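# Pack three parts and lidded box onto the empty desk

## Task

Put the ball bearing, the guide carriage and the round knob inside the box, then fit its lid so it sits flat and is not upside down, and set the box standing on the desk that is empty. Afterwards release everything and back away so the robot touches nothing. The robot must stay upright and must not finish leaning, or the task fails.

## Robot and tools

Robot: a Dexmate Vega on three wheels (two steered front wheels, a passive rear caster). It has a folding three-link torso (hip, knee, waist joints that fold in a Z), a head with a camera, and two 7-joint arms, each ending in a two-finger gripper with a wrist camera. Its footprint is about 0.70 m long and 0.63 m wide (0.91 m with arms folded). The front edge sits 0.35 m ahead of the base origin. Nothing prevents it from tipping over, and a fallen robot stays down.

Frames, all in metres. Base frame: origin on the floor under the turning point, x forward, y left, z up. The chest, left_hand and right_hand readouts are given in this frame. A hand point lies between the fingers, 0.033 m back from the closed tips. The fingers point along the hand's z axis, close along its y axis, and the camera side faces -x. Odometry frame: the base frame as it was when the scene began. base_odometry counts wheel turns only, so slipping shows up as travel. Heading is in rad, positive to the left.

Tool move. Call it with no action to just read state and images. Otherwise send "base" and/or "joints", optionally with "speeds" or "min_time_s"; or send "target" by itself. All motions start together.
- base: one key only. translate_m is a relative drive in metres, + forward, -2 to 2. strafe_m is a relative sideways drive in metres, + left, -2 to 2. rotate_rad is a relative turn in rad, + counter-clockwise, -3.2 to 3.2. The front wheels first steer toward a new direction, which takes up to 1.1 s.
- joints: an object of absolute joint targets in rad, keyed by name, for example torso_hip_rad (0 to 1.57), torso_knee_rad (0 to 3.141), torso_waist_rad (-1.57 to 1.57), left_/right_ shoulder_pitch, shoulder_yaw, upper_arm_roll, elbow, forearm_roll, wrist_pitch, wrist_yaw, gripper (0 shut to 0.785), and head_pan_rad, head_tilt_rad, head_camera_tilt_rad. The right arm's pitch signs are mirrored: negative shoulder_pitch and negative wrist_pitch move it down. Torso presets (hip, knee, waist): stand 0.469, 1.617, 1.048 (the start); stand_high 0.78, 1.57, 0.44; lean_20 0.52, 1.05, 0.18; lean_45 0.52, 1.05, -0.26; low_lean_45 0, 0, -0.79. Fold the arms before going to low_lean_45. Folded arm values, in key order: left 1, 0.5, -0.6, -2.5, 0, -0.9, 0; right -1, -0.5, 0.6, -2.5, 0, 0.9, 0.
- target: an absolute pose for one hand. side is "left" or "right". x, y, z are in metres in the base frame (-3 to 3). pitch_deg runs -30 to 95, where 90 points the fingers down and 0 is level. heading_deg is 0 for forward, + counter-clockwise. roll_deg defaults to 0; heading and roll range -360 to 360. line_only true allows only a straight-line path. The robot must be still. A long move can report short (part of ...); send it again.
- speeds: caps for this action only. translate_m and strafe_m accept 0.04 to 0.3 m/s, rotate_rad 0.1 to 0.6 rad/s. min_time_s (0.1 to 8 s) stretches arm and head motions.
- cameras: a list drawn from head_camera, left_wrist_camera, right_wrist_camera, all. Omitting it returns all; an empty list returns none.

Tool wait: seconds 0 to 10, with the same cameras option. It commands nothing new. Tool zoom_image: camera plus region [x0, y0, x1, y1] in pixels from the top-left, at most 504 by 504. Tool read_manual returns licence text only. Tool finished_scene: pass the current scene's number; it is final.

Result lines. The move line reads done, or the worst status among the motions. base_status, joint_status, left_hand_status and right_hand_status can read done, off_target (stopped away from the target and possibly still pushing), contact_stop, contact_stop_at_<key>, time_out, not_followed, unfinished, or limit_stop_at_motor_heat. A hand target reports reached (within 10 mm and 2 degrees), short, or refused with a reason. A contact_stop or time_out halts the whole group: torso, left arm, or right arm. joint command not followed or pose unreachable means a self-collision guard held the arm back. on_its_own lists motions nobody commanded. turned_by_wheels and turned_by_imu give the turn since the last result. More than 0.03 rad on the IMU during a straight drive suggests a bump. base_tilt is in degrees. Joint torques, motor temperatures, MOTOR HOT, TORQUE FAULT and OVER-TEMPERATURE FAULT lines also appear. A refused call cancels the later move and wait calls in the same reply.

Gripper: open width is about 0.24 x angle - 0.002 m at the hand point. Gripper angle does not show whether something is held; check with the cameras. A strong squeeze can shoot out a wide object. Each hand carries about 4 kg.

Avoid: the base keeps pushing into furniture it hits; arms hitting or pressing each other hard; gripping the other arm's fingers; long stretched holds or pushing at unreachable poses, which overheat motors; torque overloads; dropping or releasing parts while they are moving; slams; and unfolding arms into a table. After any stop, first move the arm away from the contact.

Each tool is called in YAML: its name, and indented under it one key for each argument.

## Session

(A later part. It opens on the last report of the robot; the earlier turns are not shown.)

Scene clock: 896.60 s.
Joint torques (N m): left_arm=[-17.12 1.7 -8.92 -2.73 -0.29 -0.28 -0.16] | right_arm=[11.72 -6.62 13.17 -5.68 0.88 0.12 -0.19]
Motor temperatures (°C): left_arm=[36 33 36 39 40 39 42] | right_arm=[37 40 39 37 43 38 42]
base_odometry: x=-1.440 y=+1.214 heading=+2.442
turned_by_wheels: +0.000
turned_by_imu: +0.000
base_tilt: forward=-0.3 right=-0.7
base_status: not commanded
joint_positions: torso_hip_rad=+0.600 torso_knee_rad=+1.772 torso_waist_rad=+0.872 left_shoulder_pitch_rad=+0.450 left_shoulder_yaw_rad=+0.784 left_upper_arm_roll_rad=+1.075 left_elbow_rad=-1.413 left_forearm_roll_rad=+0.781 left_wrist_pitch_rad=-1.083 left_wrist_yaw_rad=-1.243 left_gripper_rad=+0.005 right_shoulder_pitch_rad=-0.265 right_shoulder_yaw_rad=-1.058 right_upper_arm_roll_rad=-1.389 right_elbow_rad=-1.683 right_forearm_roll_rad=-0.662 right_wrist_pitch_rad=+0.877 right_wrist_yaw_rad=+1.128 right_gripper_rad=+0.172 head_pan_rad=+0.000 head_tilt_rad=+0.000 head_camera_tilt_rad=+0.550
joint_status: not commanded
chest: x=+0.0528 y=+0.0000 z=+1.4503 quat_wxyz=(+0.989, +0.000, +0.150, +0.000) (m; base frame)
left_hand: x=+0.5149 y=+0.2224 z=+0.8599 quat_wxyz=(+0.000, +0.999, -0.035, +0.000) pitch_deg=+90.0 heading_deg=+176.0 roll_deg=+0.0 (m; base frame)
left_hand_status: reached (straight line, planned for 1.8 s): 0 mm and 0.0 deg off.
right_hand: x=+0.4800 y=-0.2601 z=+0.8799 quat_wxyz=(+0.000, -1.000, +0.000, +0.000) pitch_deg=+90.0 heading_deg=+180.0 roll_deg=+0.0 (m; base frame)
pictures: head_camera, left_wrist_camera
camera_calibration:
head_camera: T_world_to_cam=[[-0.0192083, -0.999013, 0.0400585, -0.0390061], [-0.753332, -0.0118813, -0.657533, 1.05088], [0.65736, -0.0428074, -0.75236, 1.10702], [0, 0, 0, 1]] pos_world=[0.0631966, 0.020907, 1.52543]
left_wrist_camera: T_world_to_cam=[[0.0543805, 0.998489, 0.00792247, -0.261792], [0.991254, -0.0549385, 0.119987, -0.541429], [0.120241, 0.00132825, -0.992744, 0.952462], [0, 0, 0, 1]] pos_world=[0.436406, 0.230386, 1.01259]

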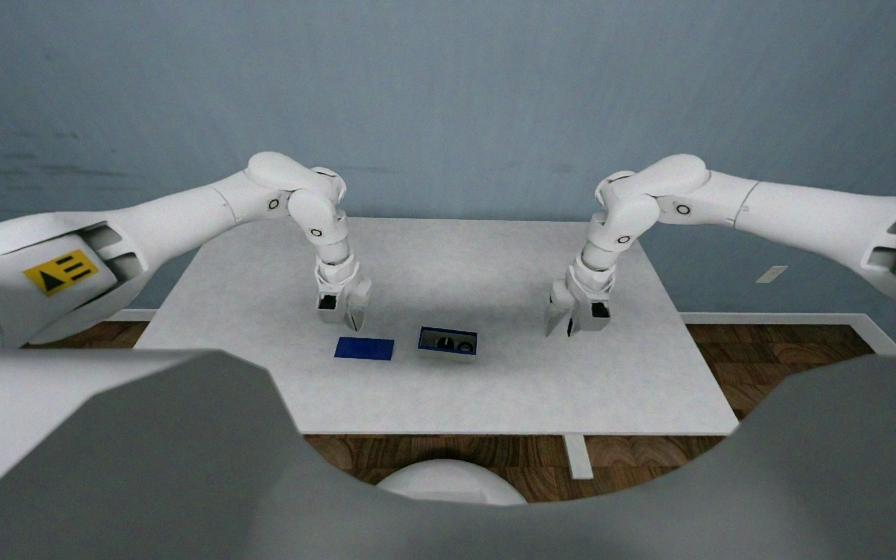

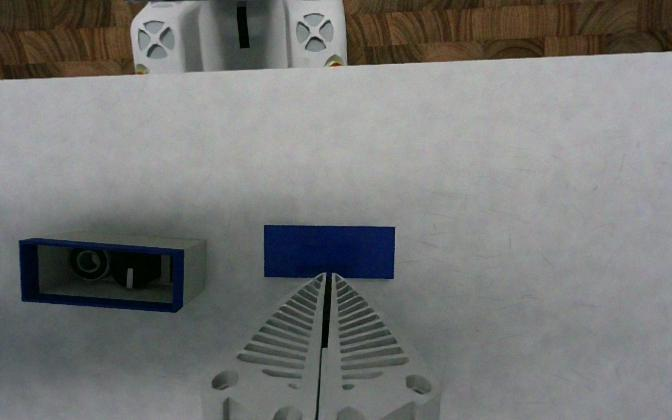

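move:
  joints: {"left_gripper_rad": 0.3}
  cameras: []

move:
  target: {"side": "left", "x": 0.5165, "y": 0.2222, "z": 0.80, "pitch_deg": 90, "heading_deg": 176, "line_only": true}
  cameras: ["head_camera", "left_wrist_camera"]

zoom_image:
  camera: "left_wrist_camera"
  region: [200, 180, 460, 340]

Scene clock: 910.90 s.
Joint torques (N m): left_arm=[-17.18 1.71 -8.14 -3.72 -0.59 -0.16 0.03] | right_arm=[7.35 -4.82 11.96 -6.35 0.54 0.63 -0.43]
Motor temperatures (°C): left_arm=[36 33 36 39 40 39 42] | right_arm=[37 40 39 37 43 38 42]
move: done
base_odometry: x=-1.440 y=+1.214 heading=+2.442
turned_by_wheels: +0.000
turned_by_imu: +0.001
base_tilt: forward=-0.3 right=-0.8
base_status: not commanded
joint_positions: torso_hip_rad=+0.600 torso_knee_rad=+1.772 torso_waist_rad=+0.872 left_shoulder_pitch_rad=+0.450 left_shoulder_yaw_rad=+0.784 left_upper_arm_roll_rad=+1.075 left_elbow_rad=-1.413 left_forearm_roll_rad=+0.781 left_wrist_pitch_rad=-1.083 left_wrist_yaw_rad=-1.243 left_gripper_rad=+0.300 right_shoulder_pitch_rad=-0.265 right_shoulder_yaw_rad=-1.058 right_upper_arm_roll_rad=-1.389 right_elbow_rad=-1.683 right_forearm_roll_rad=-0.662 right_wrist_pitch_rad=+0.877 right_wrist_yaw_rad=+1.128 right_gripper_rad=+0.172 head_pan_rad=+0.000 head_tilt_rad=+0.000 head_camera_tilt_rad=+0.550
joint_status: all done
chest: x=+0.0528 y=+0.0000 z=+1.4503 quat_wxyz=(+0.989, +0.000, +0.150, +0.000) (m; base frame)
left_hand: x=+0.5149 y=+0.2224 z=+0.8599 quat_wxyz=(+0.000, +0.999, -0.035, +0.000) pitch_deg=+90.0 heading_deg=+176.0 roll_deg=+0.0 (m; base frame)
right_hand: x=+0.4800 y=-0.2601 z=+0.8799 quat_wxyz=(+0.000, -1.000, +0.000, +0.000) pitch_deg=+90.0 heading_deg=+180.0 roll_deg=+0.0 (m; base frame)
pictures: none
No camera images: "cameras" was empty.

Scene clock: 913.57 s.
Joint torques (N m): left_arm=[-12.45 0.71 -5.96 -2.77 -1.16 0.02 0.37] | right_arm=[8.36 -6.77 14.19 -5.62 1.35 0.94 -0.3]
Motor temperatures (°C): left_arm=[36 33 36 39 40 39 42] | right_arm=[37 40 39 37 43 38 42]
move: done
base_odometry: x=-1.440 y=+1.214 heading=+2.442
turned_by_wheels: +0.000
turned_by_imu: +0.000
base_tilt: forward=-0.3 right=-0.8
base_status: not commanded
joint_positions: torso_hip_rad=+0.600 torso_knee_rad=+1.772 torso_waist_rad=+0.872 left_shoulder_pitch_rad=+0.492 left_shoulder_yaw_rad=+0.691 left_upper_arm_roll_rad=+1.085 left_elbow_rad=-1.253 left_forearm_roll_rad=+1.046 left_wrist_pitch_rad=-1.097 left_wrist_yaw_rad=-1.013 left_gripper_rad=+0.300 right_shoulder_pitch_rad=-0.265 right_shoulder_yaw_rad=-1.058 right_upper_arm_roll_rad=-1.389 right_elbow_rad=-1.683 right_forearm_roll_rad=-0.662 right_wrist_pitch_rad=+0.877 right_wrist_yaw_rad=+1.128 right_gripper_rad=+0.172 head_pan_rad=+0.000 head_tilt_rad=+0.000 head_camera_tilt_rad=+0.550
joint_status: not commanded
chest: x=+0.0528 y=+0.0000 z=+1.4503 quat_wxyz=(+0.989, +0.000, +0.150, +0.000) (m; base frame)
left_hand: x=+0.5167 y=+0.2222 z=+0.8013 quat_wxyz=(+0.000, +0.999, -0.035, +0.000) pitch_deg=+90.0 heading_deg=+176.0 roll_deg=+0.0 (m; base frame)
left_hand_status: reached (straight line, planned for 1.2 s): 1 mm and 0.0 deg off.
right_hand: x=+0.4800 y=-0.2601 z=+0.8799 quat_wxyz=(+0.000, -1.000, +0.000, +0.000) pitch_deg=+90.0 heading_deg=+180.0 roll_deg=+0.0 (m; base frame)
pictures: head_camera, left_wrist_camera
camera_calibration:
head_camera: T_world_to_cam=[[-0.0192083, -0.999013, 0.0400585, -0.0390061], [-0.753332, -0.0118813, -0.657533, 1.05088], [0.65736, -0.0428074, -0.75236, 1.10702], [0, 0, 0, 1]] pos_world=[0.0631966, 0.020907, 1.52543]
left_wrist_camera: T_world_to_cam=[[0.0540861, 0.998506, 0.00782033, -0.261103], [0.99121, -0.0546346, 0.120487, -0.536713], [0.120734, 0.00123493, -0.992684, 0.893819], [0, 0, 0, 1]] pos_world=[0.438203, 0.230286, 0.953988]

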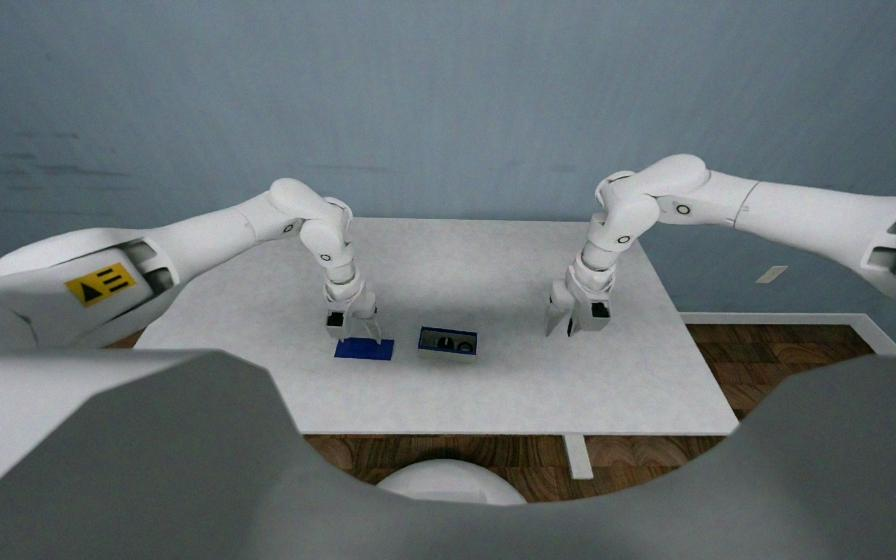

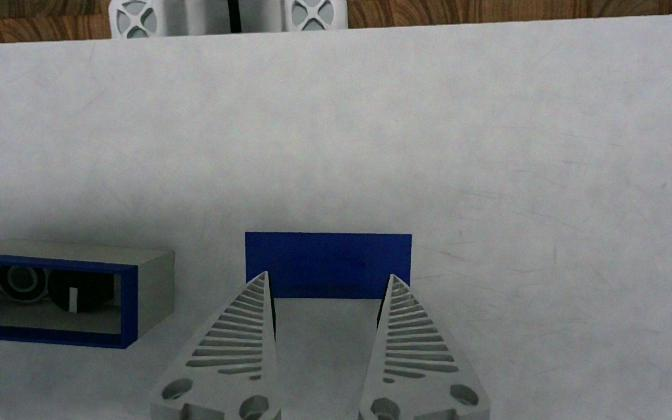

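Scaled by 1.938 from the camera's 672x420 image, which has a finer 960x600 frame.

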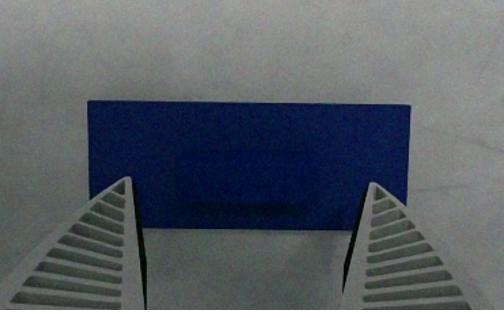

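zoom_image:
  camera: "left_wrist_camera"
  region: [280, 225, 380, 305]

zoom_image:
  camera: "head_camera"
  region: [320, 325, 410, 370]

Scaled by 5.040 from the camera's 672x420 image, which has a finer 960x600 frame.

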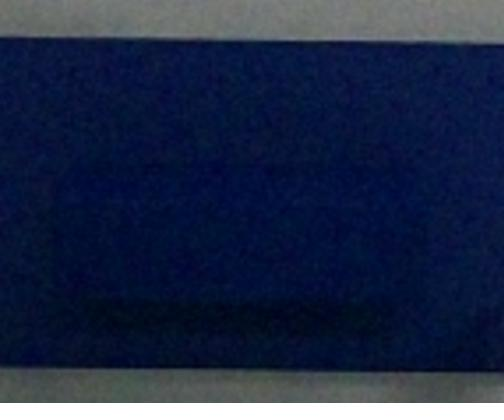

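Scaled by 5.600 from the camera's 896x560 image, which has a finer 960x600 frame.

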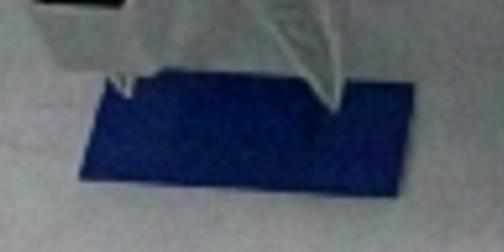

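move:
  target: {"side": "left", "x": 0.5155, "y": 0.2205, "z": 0.775, "pitch_deg": 90, "heading_deg": 176.5, "line_only": true}
  cameras: ["head_camera", "left_wrist_camera"]

zoom_image:
  camera: "left_wrist_camera"
  region: [220, 210, 440, 330]

Scene clock: 940.40 s.
Joint torques (N m): left_arm=[-12.06 3.25 -5.33 -2.85 -0.74 -0.85 -0.38] | right_arm=[9.71 -7.88 13.04 -6.59 0.96 -0.46 0]
Motor temperatures (°C): left_arm=[36 33 35 39 40 39 42] | right_arm=[37 40 39 37 43 38 42]
move: done
base_odometry: x=-1.440 y=+1.214 heading=+2.442
turned_by_wheels: +0.000
turned_by_imu: +0.001
base_tilt: forward=-0.3 right=-0.8
base_status: not commanded
joint_positions: torso_hip_rad=+0.600 torso_knee_rad=+1.772 torso_waist_rad=+0.872 left_shoulder_pitch_rad=+0.504 left_shoulder_yaw_rad=+0.650 left_upper_arm_roll_rad=+1.103 left_elbow_rad=-1.183 left_forearm_roll_rad=+1.144 left_wrist_pitch_rad=-1.079 left_wrist_yaw_rad=-0.918 left_gripper_rad=+0.300 right_shoulder_pitch_rad=-0.265 right_shoulder_yaw_rad=-1.058 right_upper_arm_roll_rad=-1.389 right_elbow_rad=-1.683 right_forearm_roll_rad=-0.662 right_wrist_pitch_rad=+0.877 right_wrist_yaw_rad=+1.128 right_gripper_rad=+0.172 head_pan_rad=+0.000 head_tilt_rad=+0.000 head_camera_tilt_rad=+0.550
joint_status: not commanded
chest: x=+0.0528 y=+0.0000 z=+1.4503 quat_wxyz=(+0.989, +0.000, +0.150, +0.000) (m; base frame)
left_hand: x=+0.5156 y=+0.2207 z=+0.7765 quat_wxyz=(+0.000, +1.000, -0.031, +0.000) pitch_deg=+90.0 heading_deg=+176.5 roll_deg=+0.0 (m; base frame)
left_hand_status: reached (straight line, planned for 0.7 s): 1 mm and 0.0 deg off.
right_hand: x=+0.4800 y=-0.2601 z=+0.8799 quat_wxyz=(+0.000, -1.000, +0.000, +0.000) pitch_deg=+90.0 heading_deg=+180.0 roll_deg=+0.0 (m; base frame)
pictures: head_camera, left_wrist_camera
camera_calibration:
head_camera: T_world_to_cam=[[-0.0192083, -0.999013, 0.0400585, -0.0390061], [-0.753332, -0.0118813, -0.657533, 1.05088], [0.65736, -0.0428074, -0.75236, 1.10702], [0, 0, 0, 1]] pos_world=[0.0631966, 0.020907, 1.52543]
left_wrist_camera: T_world_to_cam=[[0.0460437, 0.998908, 0.00791389, -0.255299], [0.991643, -0.0466618, 0.120279, -0.53456], [0.120517, 0.00230965, -0.992709, 0.869109], [0, 0, 0, 1]] pos_world=[0.437105, 0.228069, 0.929089]

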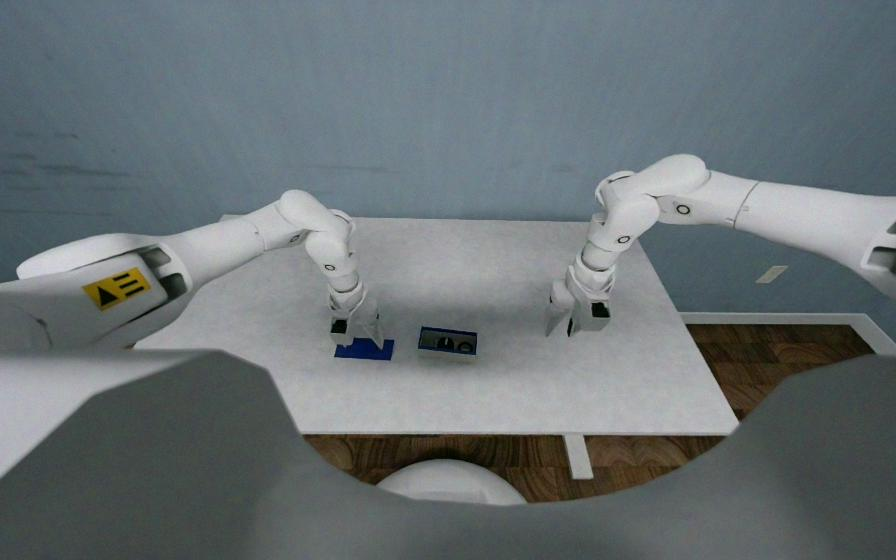

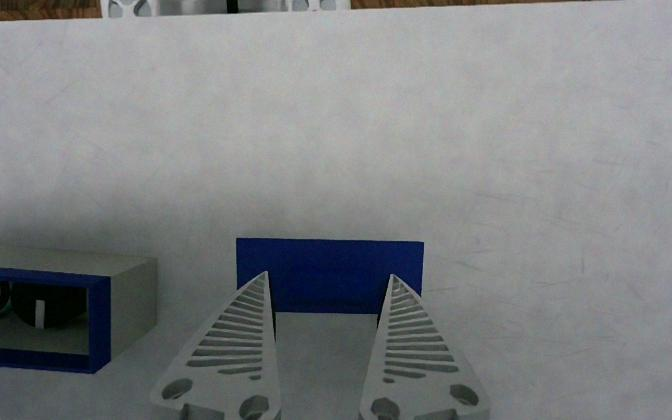

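Scaled by 2.291 from the camera's 672x420 image, which has a finer 960x600 frame.

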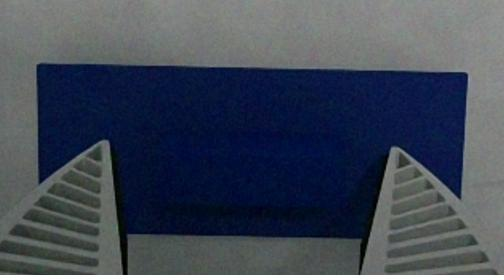

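move:
  target: {"side": "left", "x": 0.5158, "y": 0.2206, "z": 0.762, "pitch_deg": 90, "heading_deg": 176.5, "line_only": true}
  cameras: ["head_camera", "left_wrist_camera"]

zoom_image:
  camera: "left_wrist_camera"
  region: [220, 210, 440, 330]

zoom_image:
  camera: "head_camera"
  region: [320, 300, 410, 370]

Scene clock: 945.73 s.
Joint torques (N m): left_arm=[-4.02 -2.4 2.59 5 0.9 3.03 0.22] | right_arm=[9.44 -7.73 15.26 -5.26 0.57 0.38 -0.51]
Motor temperatures (°C): left_arm=[36 33 35 39 40 39 42] | right_arm=[37 40 39 37 43 38 42]
move: done
base_odometry: x=-1.440 y=+1.214 heading=+2.442
turned_by_wheels: +0.000
turned_by_imu: +0.001
base_tilt: forward=-0.4 right=-0.7
base_status: not commanded
joint_positions: torso_hip_rad=+0.600 torso_knee_rad=+1.772 torso_waist_rad=+0.872 left_shoulder_pitch_rad=+0.502 left_shoulder_yaw_rad=+0.625 left_upper_arm_roll_rad=+1.118 left_elbow_rad=-1.136 left_forearm_roll_rad=+1.202 left_wrist_pitch_rad=-1.071 left_wrist_yaw_rad=-0.856 left_gripper_rad=+0.300 right_shoulder_pitch_rad=-0.265 right_shoulder_yaw_rad=-1.058 right_upper_arm_roll_rad=-1.389 right_elbow_rad=-1.683 right_forearm_roll_rad=-0.662 right_wrist_pitch_rad=+0.877 right_wrist_yaw_rad=+1.128 right_gripper_rad=+0.172 head_pan_rad=+0.000 head_tilt_rad=+0.000 head_camera_tilt_rad=+0.550
joint_status: not commanded
chest: x=+0.0523 y=+0.0000 z=+1.4503 quat_wxyz=(+0.989, +0.000, +0.149, +0.000) (m; base frame)
left_hand: x=+0.5163 y=+0.2203 z=+0.7641 quat_wxyz=(+0.000, +1.000, -0.030, +0.001) pitch_deg=+89.9 heading_deg=+176.5 roll_deg=+0.0 (m; base frame)
left_hand_status: reached (straight line, planned for 0.5 s): 2 mm and 0.1 deg off.
right_hand: x=+0.4799 y=-0.2601 z=+0.8803 quat_wxyz=(+0.000, -1.000, +0.000, +0.000) pitch_deg=+90.0 heading_deg=+180.0 roll_deg=+0.0 (m; base frame)
pictures: head_camera, left_wrist_camera
camera_calibration:
head_camera: T_world_to_cam=[[-0.0192386, -0.999013, 0.0400452, -0.0389994], [-0.752868, -0.0118799, -0.658065, 1.05128], [0.657891, -0.042809, -0.751896, 1.10675], [0, 0, 0, 1]] pos_world=[0.0626027, 0.020907, 1.52553]
left_wrist_camera: T_world_to_cam=[[0.045515, 0.998938, 0.00712319, -0.253972], [0.991497, -0.0460438, 0.12171, -0.534848], [0.121908, 0.00152302, -0.99254, 0.856067], [0, 0, 0, 1]] pos_world=[0.437498, 0.227772, 0.916586]

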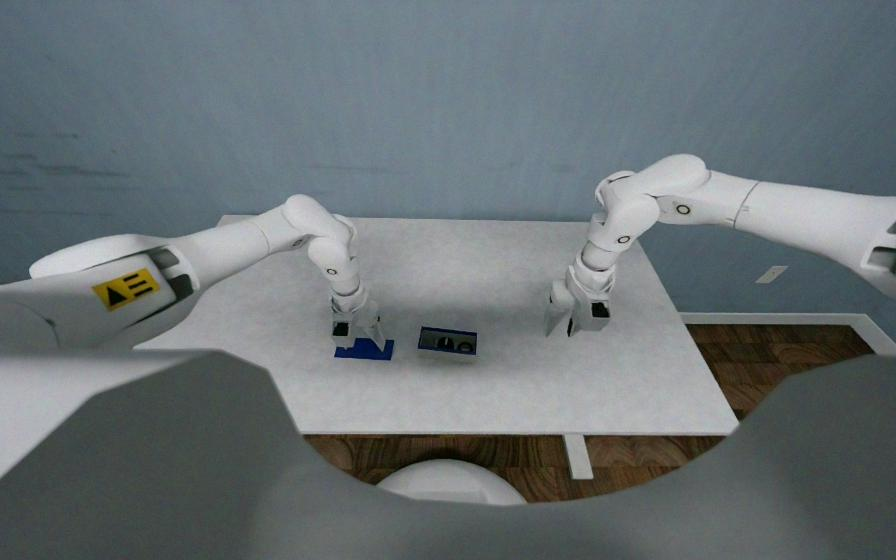

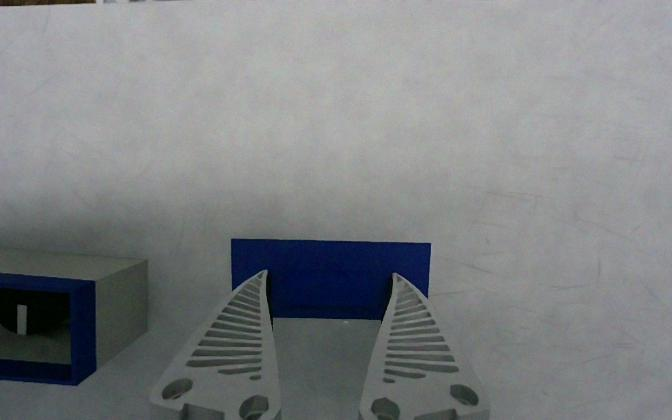

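Scaled by 2.291 from the camera's 672x420 image, which has a finer 960x600 frame.

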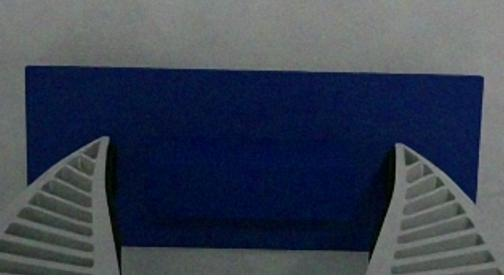

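Scaled by 5.600 from the camera's 896x560 image, which has a finer 960x600 frame.

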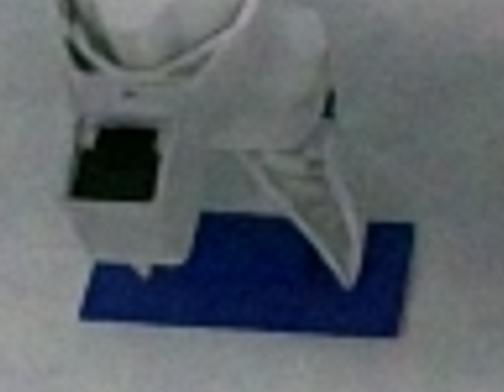

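move:
  target: {"side": "left", "x": 0.5158, "y": 0.2206, "z": 0.766, "pitch_deg": 90, "heading_deg": 176.5, "line_only": true}
  cameras: ["left_wrist_camera"]

zoom_image:
  camera: "left_wrist_camera"
  region: [220, 210, 440, 330]

Scene clock: 948.83 s.
Joint torques (N m): left_arm=[-5.27 6.65 -3.63 -0.47 -0.39 1.17 0.45] | right_arm=[7.94 -8.31 13.71 -5.94 0.62 0.82 -0.5]
Motor temperatures (°C): left_arm=[36 33 35 39 40 40 42] | right_arm=[37 40 39 37 43 38 42]
move: done
base_odometry: x=-1.440 y=+1.214 heading=+2.442
turned_by_wheels: +0.000
turned_by_imu: +0.000
base_tilt: forward=-0.2 right=-0.7
base_status: not commanded
joint_positions: torso_hip_rad=+0.600 torso_knee_rad=+1.772 torso_waist_rad=+0.872 left_shoulder_pitch_rad=+0.502 left_shoulder_yaw_rad=+0.627 left_upper_arm_roll_rad=+1.117 left_elbow_rad=-1.139 left_forearm_roll_rad=+1.197 left_wrist_pitch_rad=-1.072 left_wrist_yaw_rad=-0.861 left_gripper_rad=+0.300 right_shoulder_pitch_rad=-0.265 right_shoulder_yaw_rad=-1.058 right_upper_arm_roll_rad=-1.389 right_elbow_rad=-1.683 right_forearm_roll_rad=-0.662 right_wrist_pitch_rad=+0.877 right_wrist_yaw_rad=+1.128 right_gripper_rad=+0.172 head_pan_rad=+0.000 head_tilt_rad=+0.000 head_camera_tilt_rad=+0.550
joint_status: not commanded
chest: x=+0.0523 y=+0.0000 z=+1.4503 quat_wxyz=(+0.989, +0.000, +0.149, +0.000) (m; base frame)
left_hand: x=+0.5162 y=+0.2204 z=+0.7652 quat_wxyz=(+0.000, +1.000, -0.031, +0.000) pitch_deg=+90.0 heading_deg=+176.5 roll_deg=+0.0 (m; base frame)
left_hand_status: reached (straight line, planned for 0.2 s): 1 mm and 0.0 deg off.
right_hand: x=+0.4799 y=-0.2601 z=+0.8803 quat_wxyz=(+0.000, -1.000, +0.000, +0.000) pitch_deg=+90.0 heading_deg=+180.0 roll_deg=+0.0 (m; base frame)
pictures: left_wrist_camera
camera_calibration:
left_wrist_camera: T_world_to_cam=[[0.0457771, 0.998923, 0.00751872, -0.254554], [0.99157, -0.0463508, 0.120999, -0.534303], [0.121218, 0.00191634, -0.992624, 0.857548], [0, 0, 0, 1]] pos_world=[0.437502, 0.227871, 0.917788]

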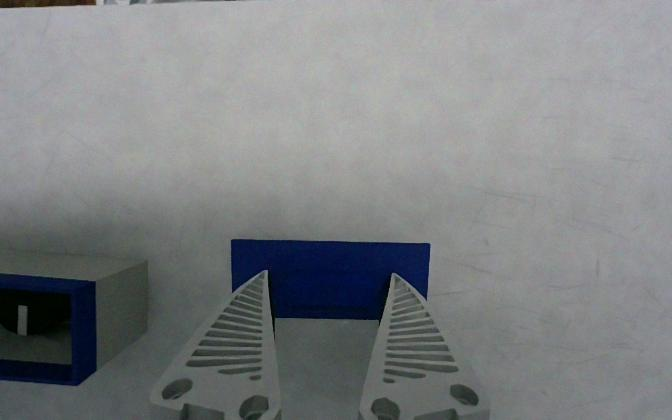

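Scaled by 2.291 from the camera's 672x420 image, which has a finer 960x600 frame.

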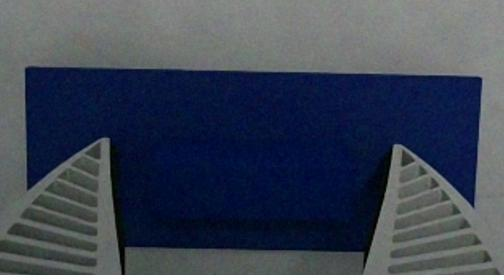

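move:
  target: {"side": "left", "x": 0.5156, "y": 0.2206, "z": 0.769, "pitch_deg": 90, "heading_deg": 176.5, "line_only": true}
  cameras: ["left_wrist_camera"]

zoom_image:
  camera: "left_wrist_camera"
  region: [220, 210, 440, 330]

Scene clock: 951.17 s.
Joint torques (N m): left_arm=[-11.84 6.62 -13.64 -4.72 -0.4 -0.39 -0.18] | right_arm=[9.9 -6.64 14.55 -7.37 0.52 1.21 -0.16]
Motor temperatures (°C): left_arm=[35 33 35 39 40 39 42] | right_arm=[37 40 39 37 43 38 42]
move: done
base_odometry: x=-1.440 y=+1.214 heading=+2.442
turned_by_wheels: +0.000
turned_by_imu: +0.000
base_tilt: forward=-0.3 right=-0.8
base_status: not commanded
joint_positions: torso_hip_rad=+0.600 torso_knee_rad=+1.772 torso_waist_rad=+0.872 left_shoulder_pitch_rad=+0.503 left_shoulder_yaw_rad=+0.633 left_upper_arm_roll_rad=+1.113 left_elbow_rad=-1.150 left_forearm_roll_rad=+1.184 left_wrist_pitch_rad=-1.075 left_wrist_yaw_rad=-0.876 left_gripper_rad=+0.300 right_shoulder_pitch_rad=-0.265 right_shoulder_yaw_rad=-1.058 right_upper_arm_roll_rad=-1.389 right_elbow_rad=-1.683 right_forearm_roll_rad=-0.662 right_wrist_pitch_rad=+0.877 right_wrist_yaw_rad=+1.128 right_gripper_rad=+0.172 head_pan_rad=+0.000 head_tilt_rad=+0.000 head_camera_tilt_rad=+0.550
joint_status: not commanded
chest: x=+0.0528 y=+0.0000 z=+1.4503 quat_wxyz=(+0.989, +0.000, +0.150, +0.000) (m; base frame)
left_hand: x=+0.5157 y=+0.2206 z=+0.7676 quat_wxyz=(+0.000, +1.000, -0.031, +0.000) pitch_deg=+90.0 heading_deg=+176.5 roll_deg=+0.0 (m; base frame)
left_hand_status: reached (straight line, planned for 0.3 s): 1 mm and 0.0 deg off.
right_hand: x=+0.4800 y=-0.2601 z=+0.8799 quat_wxyz=(+0.000, -1.000, +0.000, +0.000) pitch_deg=+90.0 heading_deg=+180.0 roll_deg=+0.0 (m; base frame)
pictures: left_wrist_camera
camera_calibration:
left_wrist_camera: T_world_to_cam=[[0.0459387, 0.998912, 0.00797084, -0.255146], [0.991733, -0.0465627, 0.119574, -0.533122], [0.119815, 0.00241185, -0.992793, 0.860712], [0, 0, 0, 1]] pos_world=[0.437309, 0.227969, 0.92029]

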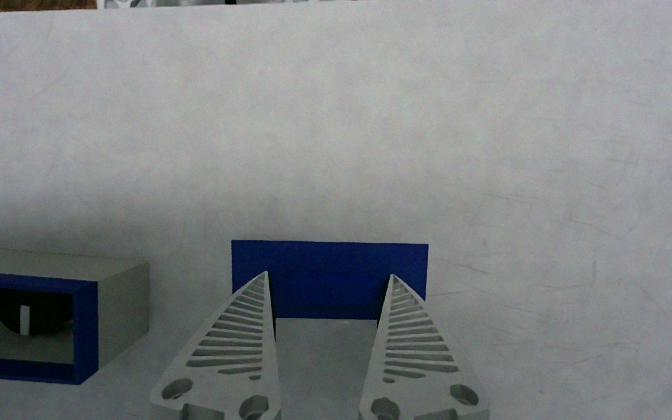

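Scaled by 2.291 from the camera's 672x420 image, which has a finer 960x600 frame.

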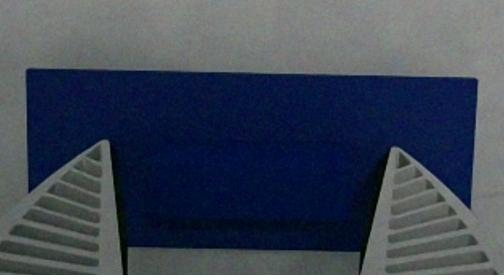

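move:
  joints: {"left_gripper_rad": 0.23}
  cameras: ["left_wrist_camera"]

zoom_image:
  camera: "left_wrist_camera"
  region: [220, 210, 440, 330]

Scene clock: 956.03 s.
Joint torques (N m): left_arm=[-12.27 3.63 -10.09 -3.9 -0.5 0.29 -0.4] | right_arm=[9.3 -7.04 14.05 -4.95 1.3 -0.26 -0.45]
Motor temperatures (°C): left_arm=[35 33 35 39 40 39 42] | right_arm=[37 40 39 37 43 38 42]
move: done
base_odometry: x=-1.440 y=+1.214 heading=+2.442
turned_by_wheels: +0.000
turned_by_imu: +0.001
base_tilt: forward=-0.3 right=-0.5
base_status: not commanded
joint_positions: torso_hip_rad=+0.600 torso_knee_rad=+1.772 torso_waist_rad=+0.872 left_shoulder_pitch_rad=+0.503 left_shoulder_yaw_rad=+0.635 left_upper_arm_roll_rad=+1.112 left_elbow_rad=-1.154 left_forearm_roll_rad=+1.180 left_wrist_pitch_rad=-1.075 left_wrist_yaw_rad=-0.881 left_gripper_rad=+0.230 right_shoulder_pitch_rad=-0.265 right_shoulder_yaw_rad=-1.058 right_upper_arm_roll_rad=-1.389 right_elbow_rad=-1.683 right_forearm_roll_rad=-0.662 right_wrist_pitch_rad=+0.877 right_wrist_yaw_rad=+1.128 right_gripper_rad=+0.172 head_pan_rad=+0.000 head_tilt_rad=+0.000 head_camera_tilt_rad=+0.550
joint_status: all done
chest: x=+0.0528 y=+0.0000 z=+1.4503 quat_wxyz=(+0.989, +0.000, +0.150, +0.000) (m; base frame)
left_hand: x=+0.5157 y=+0.2207 z=+0.7686 quat_wxyz=(+0.000, +1.000, -0.031, +0.000) pitch_deg=+90.0 heading_deg=+176.5 roll_deg=+0.0 (m; base frame)
right_hand: x=+0.4800 y=-0.2601 z=+0.8799 quat_wxyz=(+0.000, -1.000, +0.000, +0.000) pitch_deg=+90.0 heading_deg=+180.0 roll_deg=+0.0 (m; base frame)
pictures: left_wrist_camera
camera_calibration:
left_wrist_camera: T_world_to_cam=[[0.0460286, 0.998907, 0.00808007, -0.255387], [0.991729, -0.046665, 0.119569, -0.533107], [0.119816, 0.00250963, -0.992793, 0.861694], [0, 0, 0, 1]] pos_world=[0.437209, 0.228068, 0.92129]

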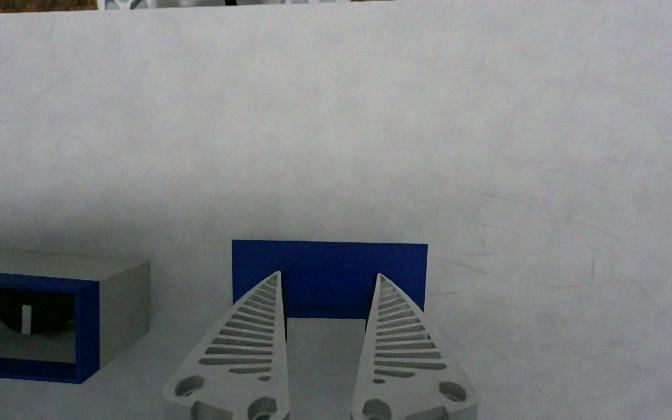

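Scaled by 2.291 from the camera's 672x420 image, which has a finer 960x600 frame.

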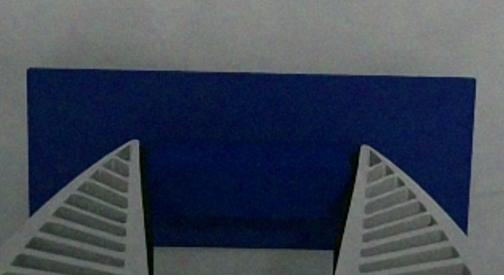

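move:
  joints: {"left_gripper_rad": 0.19}
  cameras: ["left_wrist_camera"]

zoom_image:
  camera: "left_wrist_camera"
  region: [220, 210, 440, 330]

Scene clock: 957.70 s.
Joint torques (N m): left_arm=[-13.27 3.86 -10.68 -4.22 -0.81 -0.11 -0.19] | right_arm=[8.54 -7.81 14.35 -6.96 0.75 0.26 0.04]
Motor temperatures (°C): left_arm=[35 33 36 39 40 39 42] | right_arm=[37 40 39 37 43 38 42]
move: done
base_odometry: x=-1.440 y=+1.214 heading=+2.442
turned_by_wheels: +0.000
turned_by_imu: +0.000
base_tilt: forward=-0.3 right=-0.8
base_status: not commanded
joint_positions: torso_hip_rad=+0.600 torso_knee_rad=+1.772 torso_waist_rad=+0.872 left_shoulder_pitch_rad=+0.503 left_shoulder_yaw_rad=+0.635 left_upper_arm_roll_rad=+1.112 left_elbow_rad=-1.154 left_forearm_roll_rad=+1.180 left_wrist_pitch_rad=-1.075 left_wrist_yaw_rad=-0.881 left_gripper_rad=+0.190 right_shoulder_pitch_rad=-0.265 right_shoulder_yaw_rad=-1.058 right_upper_arm_roll_rad=-1.389 right_elbow_rad=-1.683 right_forearm_roll_rad=-0.662 right_wrist_pitch_rad=+0.877 right_wrist_yaw_rad=+1.128 right_gripper_rad=+0.172 head_pan_rad=+0.000 head_tilt_rad=+0.000 head_camera_tilt_rad=+0.550
joint_status: all done
chest: x=+0.0528 y=+0.0000 z=+1.4503 quat_wxyz=(+0.989, +0.000, +0.150, +0.000) (m; base frame)
left_hand: x=+0.5157 y=+0.2207 z=+0.7685 quat_wxyz=(+0.000, +1.000, -0.031, +0.000) pitch_deg=+90.0 heading_deg=+176.5 roll_deg=+0.0 (m; base frame)
right_hand: x=+0.4800 y=-0.2601 z=+0.8799 quat_wxyz=(+0.000, -1.000, +0.000, +0.000) pitch_deg=+90.0 heading_deg=+180.0 roll_deg=+0.0 (m; base frame)
pictures: left_wrist_camera
camera_calibration:
left_wrist_camera: T_world_to_cam=[[0.0460286, 0.998907, 0.00808007, -0.255387], [0.991729, -0.046665, 0.119569, -0.533107], [0.119816, 0.00250963, -0.992793, 0.861694], [0, 0, 0, 1]] pos_world=[0.437209, 0.228068, 0.92129]

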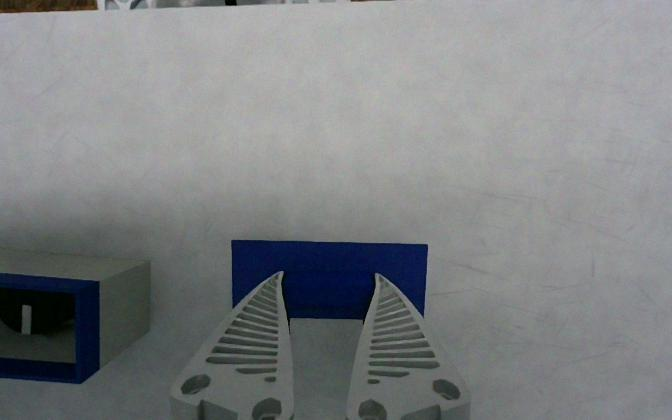

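Scaled by 2.291 from the camera's 672x420 image, which has a finer 960x600 frame.

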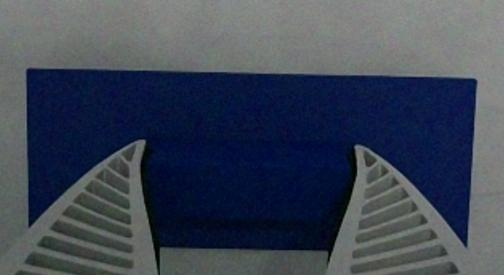

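move:
  joints: {"left_gripper_rad": 0.155}
  cameras: ["left_wrist_camera"]

zoom_image:
  camera: "left_wrist_camera"
  region: [220, 210, 440, 330]

Scene clock: 970.93 s.
Joint torques (N m): left_arm=[-12.48 6.34 -11.08 -3.8 -0.62 -0.05 -0.02] | right_arm=[11.36 -7.68 12.29 -6.76 1.14 -1.1 -0.49]
Motor temperatures (°C): left_arm=[35 33 36 39 40 39 42] | right_arm=[37 40 39 37 43 38 42]
move: done
base_odometry: x=-1.440 y=+1.214 heading=+2.442
turned_by_wheels: +0.000
turned_by_imu: +0.001
base_tilt: forward=-0.3 right=-0.7
base_status: not commanded
joint_positions: torso_hip_rad=+0.600 torso_knee_rad=+1.772 torso_waist_rad=+0.872 left_shoulder_pitch_rad=+0.503 left_shoulder_yaw_rad=+0.635 left_upper_arm_roll_rad=+1.112 left_elbow_rad=-1.154 left_forearm_roll_rad=+1.180 left_wrist_pitch_rad=-1.075 left_wrist_yaw_rad=-0.881 left_gripper_rad=+0.155 right_shoulder_pitch_rad=-0.265 right_shoulder_yaw_rad=-1.058 right_upper_arm_roll_rad=-1.389 right_elbow_rad=-1.683 right_forearm_roll_rad=-0.662 right_wrist_pitch_rad=+0.877 right_wrist_yaw_rad=+1.128 right_gripper_rad=+0.172 head_pan_rad=+0.000 head_tilt_rad=+0.000 head_camera_tilt_rad=+0.550
joint_status: all done
chest: x=+0.0528 y=+0.0000 z=+1.4503 quat_wxyz=(+0.989, +0.000, +0.150, +0.000) (m; base frame)
left_hand: x=+0.5157 y=+0.2207 z=+0.7685 quat_wxyz=(+0.000, +1.000, -0.031, +0.000) pitch_deg=+90.0 heading_deg=+176.5 roll_deg=+0.0 (m; base frame)
right_hand: x=+0.4800 y=-0.2601 z=+0.8799 quat_wxyz=(+0.000, -1.000, +0.000, +0.000) pitch_deg=+90.0 heading_deg=+180.0 roll_deg=+0.0 (m; base frame)
pictures: left_wrist_camera
camera_calibration:
left_wrist_camera: T_world_to_cam=[[0.0460286, 0.998907, 0.00808007, -0.255387], [0.991729, -0.046665, 0.119569, -0.533107], [0.119816, 0.00250963, -0.992793, 0.861694], [0, 0, 0, 1]] pos_world=[0.437209, 0.228068, 0.92129]

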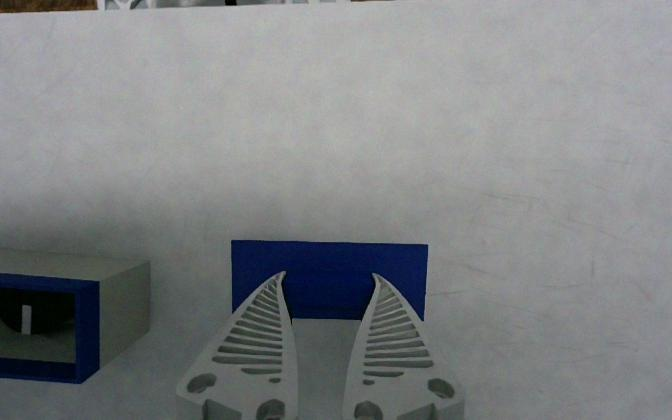

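Scaled by 2.291 from the camera's 672x420 image, which has a finer 960x600 frame.

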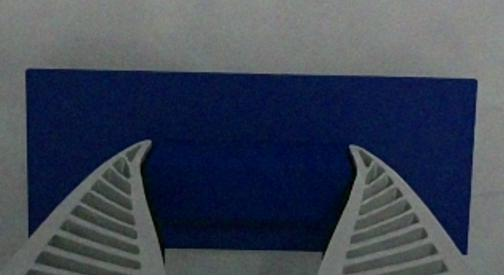

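move:
  target: {"side": "left", "x": 0.5156, "y": 0.2206, "z": 0.79, "pitch_deg": 90, "heading_deg": 176.5, "line_only": true}
  cameras: ["head_camera", "left_wrist_camera"]

zoom_image:
  camera: "left_wrist_camera"
  region: [220, 210, 440, 330]

zoom_image:
  camera: "head_camera"
  region: [310, 290, 490, 380]

Scene clock: 974.93 s.
Joint torques (N m): left_arm=[-11.11 8 -10.66 -5.45 -1.6 0.14 -0.44] | right_arm=[9.3 -5.11 12.55 -6.57 0.77 0.03 0.13]
Motor temperatures (°C): left_arm=[35 33 36 39 40 39 42] | right_arm=[36 40 39 37 43 38 42]
move: done
base_odometry: x=-1.440 y=+1.214 heading=+2.442
turned_by_wheels: +0.000
turned_by_imu: +0.001
base_tilt: forward=-0.2 right=-0.6
base_status: not commanded
joint_positions: torso_hip_rad=+0.600 torso_knee_rad=+1.772 torso_waist_rad=+0.872 left_shoulder_pitch_rad=+0.505 left_shoulder_yaw_rad=+0.669 left_upper_arm_roll_rad=+1.083 left_elbow_rad=-1.221 left_forearm_roll_rad=+1.092 left_wrist_pitch_rad=-1.087 left_wrist_yaw_rad=-0.976 left_gripper_rad=+0.155 right_shoulder_pitch_rad=-0.265 right_shoulder_yaw_rad=-1.058 right_upper_arm_roll_rad=-1.389 right_elbow_rad=-1.683 right_forearm_roll_rad=-0.662 right_wrist_pitch_rad=+0.877 right_wrist_yaw_rad=+1.128 right_gripper_rad=+0.172 head_pan_rad=+0.000 head_tilt_rad=+0.000 head_camera_tilt_rad=+0.550
joint_status: not commanded
chest: x=+0.0528 y=+0.0000 z=+1.4503 quat_wxyz=(+0.989, +0.000, +0.150, +0.000) (m; base frame)
left_hand: x=+0.5156 y=+0.2206 z=+0.7887 quat_wxyz=(+0.000, +1.000, -0.031, +0.000) pitch_deg=+90.0 heading_deg=+176.5 roll_deg=+0.0 (m; base frame)
left_hand_status: reached (straight line, planned for 0.7 s): 1 mm and 0.0 deg off.
right_hand: x=+0.4800 y=-0.2601 z=+0.8799 quat_wxyz=(+0.000, -1.000, +0.000, +0.000) pitch_deg=+90.0 heading_deg=+180.0 roll_deg=+0.0 (m; base frame)
pictures: head_camera, left_wrist_camera
camera_calibration:
head_camera: T_world_to_cam=[[-0.0192083, -0.999013, 0.0400585, -0.0390061], [-0.753332, -0.0118813, -0.657533, 1.05088], [0.65736, -0.0428074, -0.75236, 1.10702], [0, 0, 0, 1]] pos_world=[0.0631966, 0.020907, 1.52543]
left_wrist_camera: T_world_to_cam=[[0.0457346, 0.998922, 0.00797431, -0.25522], [0.991681, -0.0463616, 0.120078, -0.535942], [0.120319, 0.00241624, -0.992732, 0.881405], [0, 0, 0, 1]] pos_world=[0.437106, 0.227968, 0.941389]

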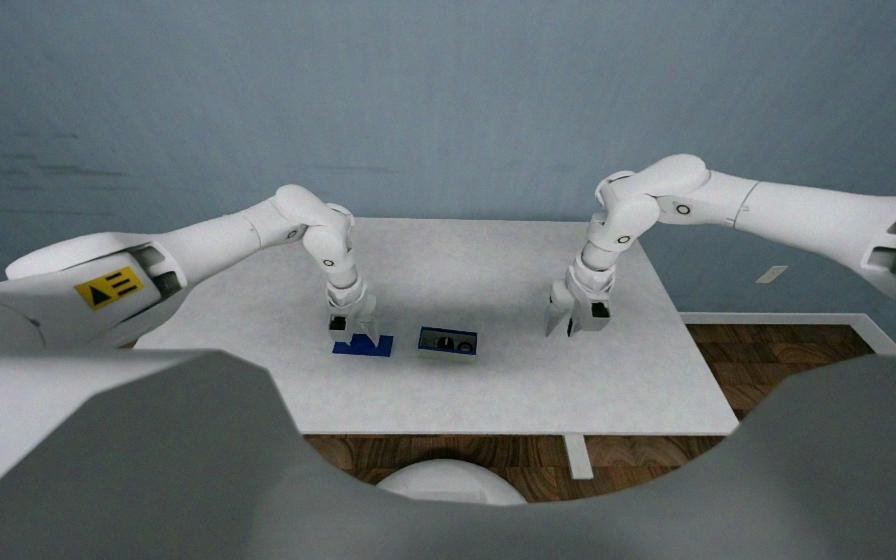

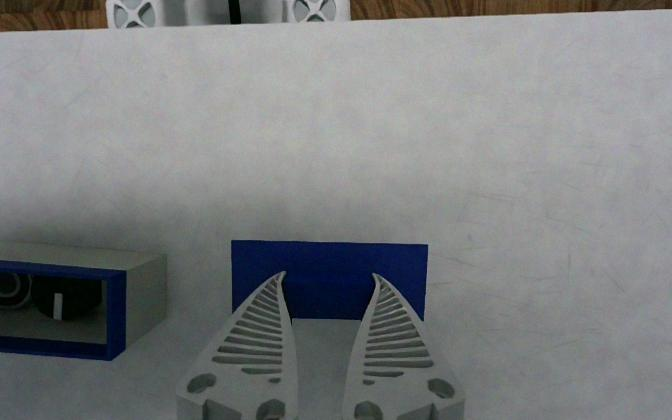

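Scaled by 2.291 from the camera's 672x420 image, which has a finer 960x600 frame.

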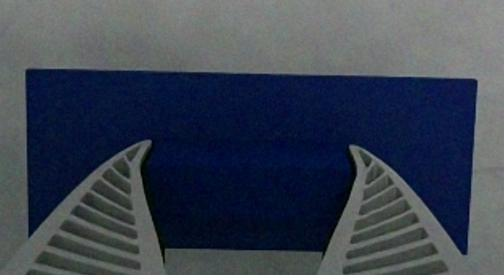

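Scaled by 2.800 from the camera's 896x560 image, which has a finer 960x600 frame.

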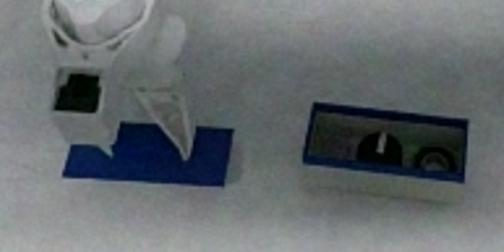

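move:
  target: {"side": "left", "x": 0.47, "y": 0.34, "z": 0.90, "pitch_deg": 90, "heading_deg": 176.5, "line_only": true}
  cameras: ["head_camera", "left_wrist_camera"]

Scene clock: 981.53 s.
Joint torques (N m): left_arm=[-10.44 11.61 -13.43 -1.65 -1.22 0.82 -0.13] | right_arm=[7.73 -5.26 14.14 -6.96 0.68 0.85 -0.04]
Motor temperatures (°C): left_arm=[35 33 36 39 40 39 42] | right_arm=[36 40 39 37 43 38 42]
move: done
base_odometry: x=-1.440 y=+1.214 heading=+2.442
turned_by_wheels: +0.000
turned_by_imu: +0.001
base_tilt: forward=-0.3 right=-0.8
base_status: not commanded
joint_positions: torso_hip_rad=+0.600 torso_knee_rad=+1.772 torso_waist_rad=+0.872 left_shoulder_pitch_rad=+0.539 left_shoulder_yaw_rad=+1.140 left_upper_arm_roll_rad=+0.950 left_elbow_rad=-1.604 left_forearm_roll_rad=+0.749 left_wrist_pitch_rad=-1.216 left_wrist_yaw_rad=-1.122 left_gripper_rad=+0.155 right_shoulder_pitch_rad=-0.265 right_shoulder_yaw_rad=-1.058 right_upper_arm_roll_rad=-1.389 right_elbow_rad=-1.683 right_forearm_roll_rad=-0.662 right_wrist_pitch_rad=+0.877 right_wrist_yaw_rad=+1.128 right_gripper_rad=+0.172 head_pan_rad=+0.000 head_tilt_rad=+0.000 head_camera_tilt_rad=+0.550
joint_status: not commanded
chest: x=+0.0528 y=+0.0000 z=+1.4503 quat_wxyz=(+0.989, +0.000, +0.150, +0.000) (m; base frame)
left_hand: x=+0.4707 y=+0.3386 z=+0.8984 quat_wxyz=(+0.000, +1.000, -0.030, +0.000) pitch_deg=+90.0 heading_deg=+176.5 roll_deg=+0.0 (m; base frame)
left_hand_status: reached (straight line, planned for 1.9 s): 2 mm and 0.0 deg off.
right_hand: x=+0.4800 y=-0.2601 z=+0.8799 quat_wxyz=(+0.000, -1.000, +0.000, +0.000) pitch_deg=+90.0 heading_deg=+180.0 roll_deg=+0.0 (m; base frame)
pictures: head_camera, left_wrist_camera
camera_calibration:
head_camera: T_world_to_cam=[[-0.0192083, -0.999013, 0.0400585, -0.0390061], [-0.753332, -0.0118813, -0.657533, 1.05088], [0.65736, -0.0428074, -0.75236, 1.10702], [0, 0, 0, 1]] pos_world=[0.0631966, 0.020907, 1.52543]
left_wrist_camera: T_world_to_cam=[[0.0453675, 0.998941, 0.00763219, -0.371514], [0.99171, -0.0459559, 0.119995, -0.499078], [0.120219, 0.00212503, -0.992745, 0.99559], [0, 0, 0, 1]] pos_world=[0.392107, 0.346069, 1.05109]

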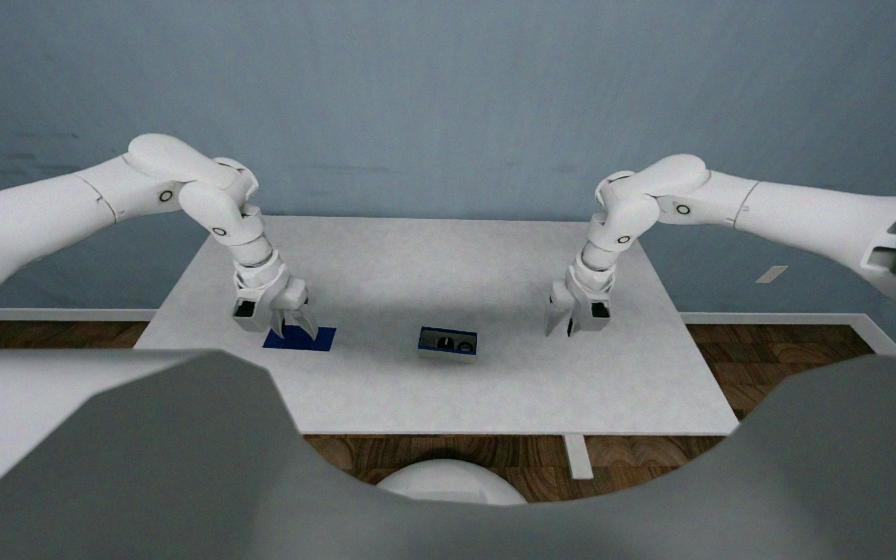

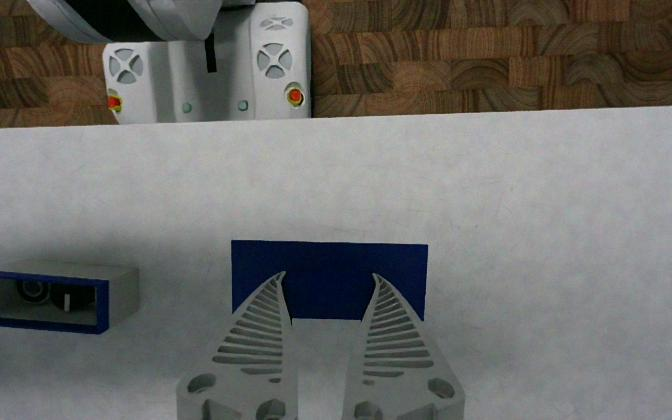

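move:
  target: {"side": "right", "x": 0.46, "y": -0.16, "z": 0.90, "pitch_deg": 90, "heading_deg": 220, "line_only": true}
  cameras: ["head_camera"]

Scene clock: 987.93 s.
Joint torques (N m): left_arm=[-10.14 10.66 -11.82 -2.43 -1.64 -0.4 -0.18] | right_arm=[23.85 1.18 12.77 -4.47 0.95 -1.29 -0.29]
Motor temperatures (°C): left_arm=[35 33 36 39 40 39 42] | right_arm=[37 40 39 37 43 38 42]
move: done
base_odometry: x=-1.440 y=+1.214 heading=+2.442
turned_by_wheels: +0.000
turned_by_imu: +0.001
base_tilt: forward=-0.3 right=-0.8
base_status: not commanded
joint_positions: torso_hip_rad=+0.600 torso_knee_rad=+1.772 torso_waist_rad=+0.872 left_shoulder_pitch_rad=+0.539 left_shoulder_yaw_rad=+1.146 left_upper_arm_roll_rad=+0.948 left_elbow_rad=-1.608 left_forearm_roll_rad=+0.745 left_wrist_pitch_rad=-1.217 left_wrist_yaw_rad=-1.123 left_gripper_rad=+0.155 right_shoulder_pitch_rad=-0.188 right_shoulder_yaw_rad=-0.807 right_upper_arm_roll_rad=-1.404 right_elbow_rad=-1.714 right_forearm_roll_rad=-0.924 right_wrist_pitch_rad=+1.315 right_wrist_yaw_rad=+0.990 right_gripper_rad=+0.172 head_pan_rad=+0.000 head_tilt_rad=+0.000 head_camera_tilt_rad=+0.550
joint_status: not commanded
chest: x=+0.0528 y=+0.0000 z=+1.4503 quat_wxyz=(+0.989, +0.000, +0.150, +0.000) (m; base frame)
left_hand: x=+0.4699 y=+0.3400 z=+0.8999 quat_wxyz=(+0.000, +1.000, -0.031, +0.000) pitch_deg=+90.0 heading_deg=+176.5 roll_deg=+0.0 (m; base frame)
right_hand: x=+0.4600 y=-0.1611 z=+0.8994 quat_wxyz=(+0.000, -0.941, -0.338, +0.000) pitch_deg=+90.0 heading_deg=-140.5 roll_deg=+0.0 (m; base frame)
right_hand_status: reached (straight line, planned for 1.7 s): 1 mm and 0.5 deg off.
pictures: head_camera
camera_calibration:
head_camera: T_world_to_cam=[[-0.0192083, -0.999013, 0.0400585, -0.0390061], [-0.753332, -0.0118813, -0.657533, 1.05088], [0.65736, -0.0428074, -0.75236, 1.10702], [0, 0, 0, 1]] pos_world=[0.0631966, 0.020907, 1.52543]

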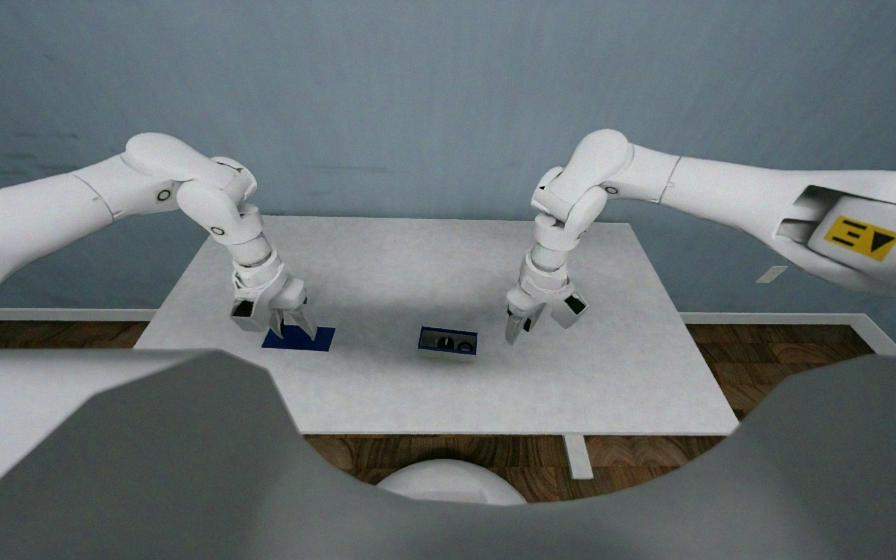

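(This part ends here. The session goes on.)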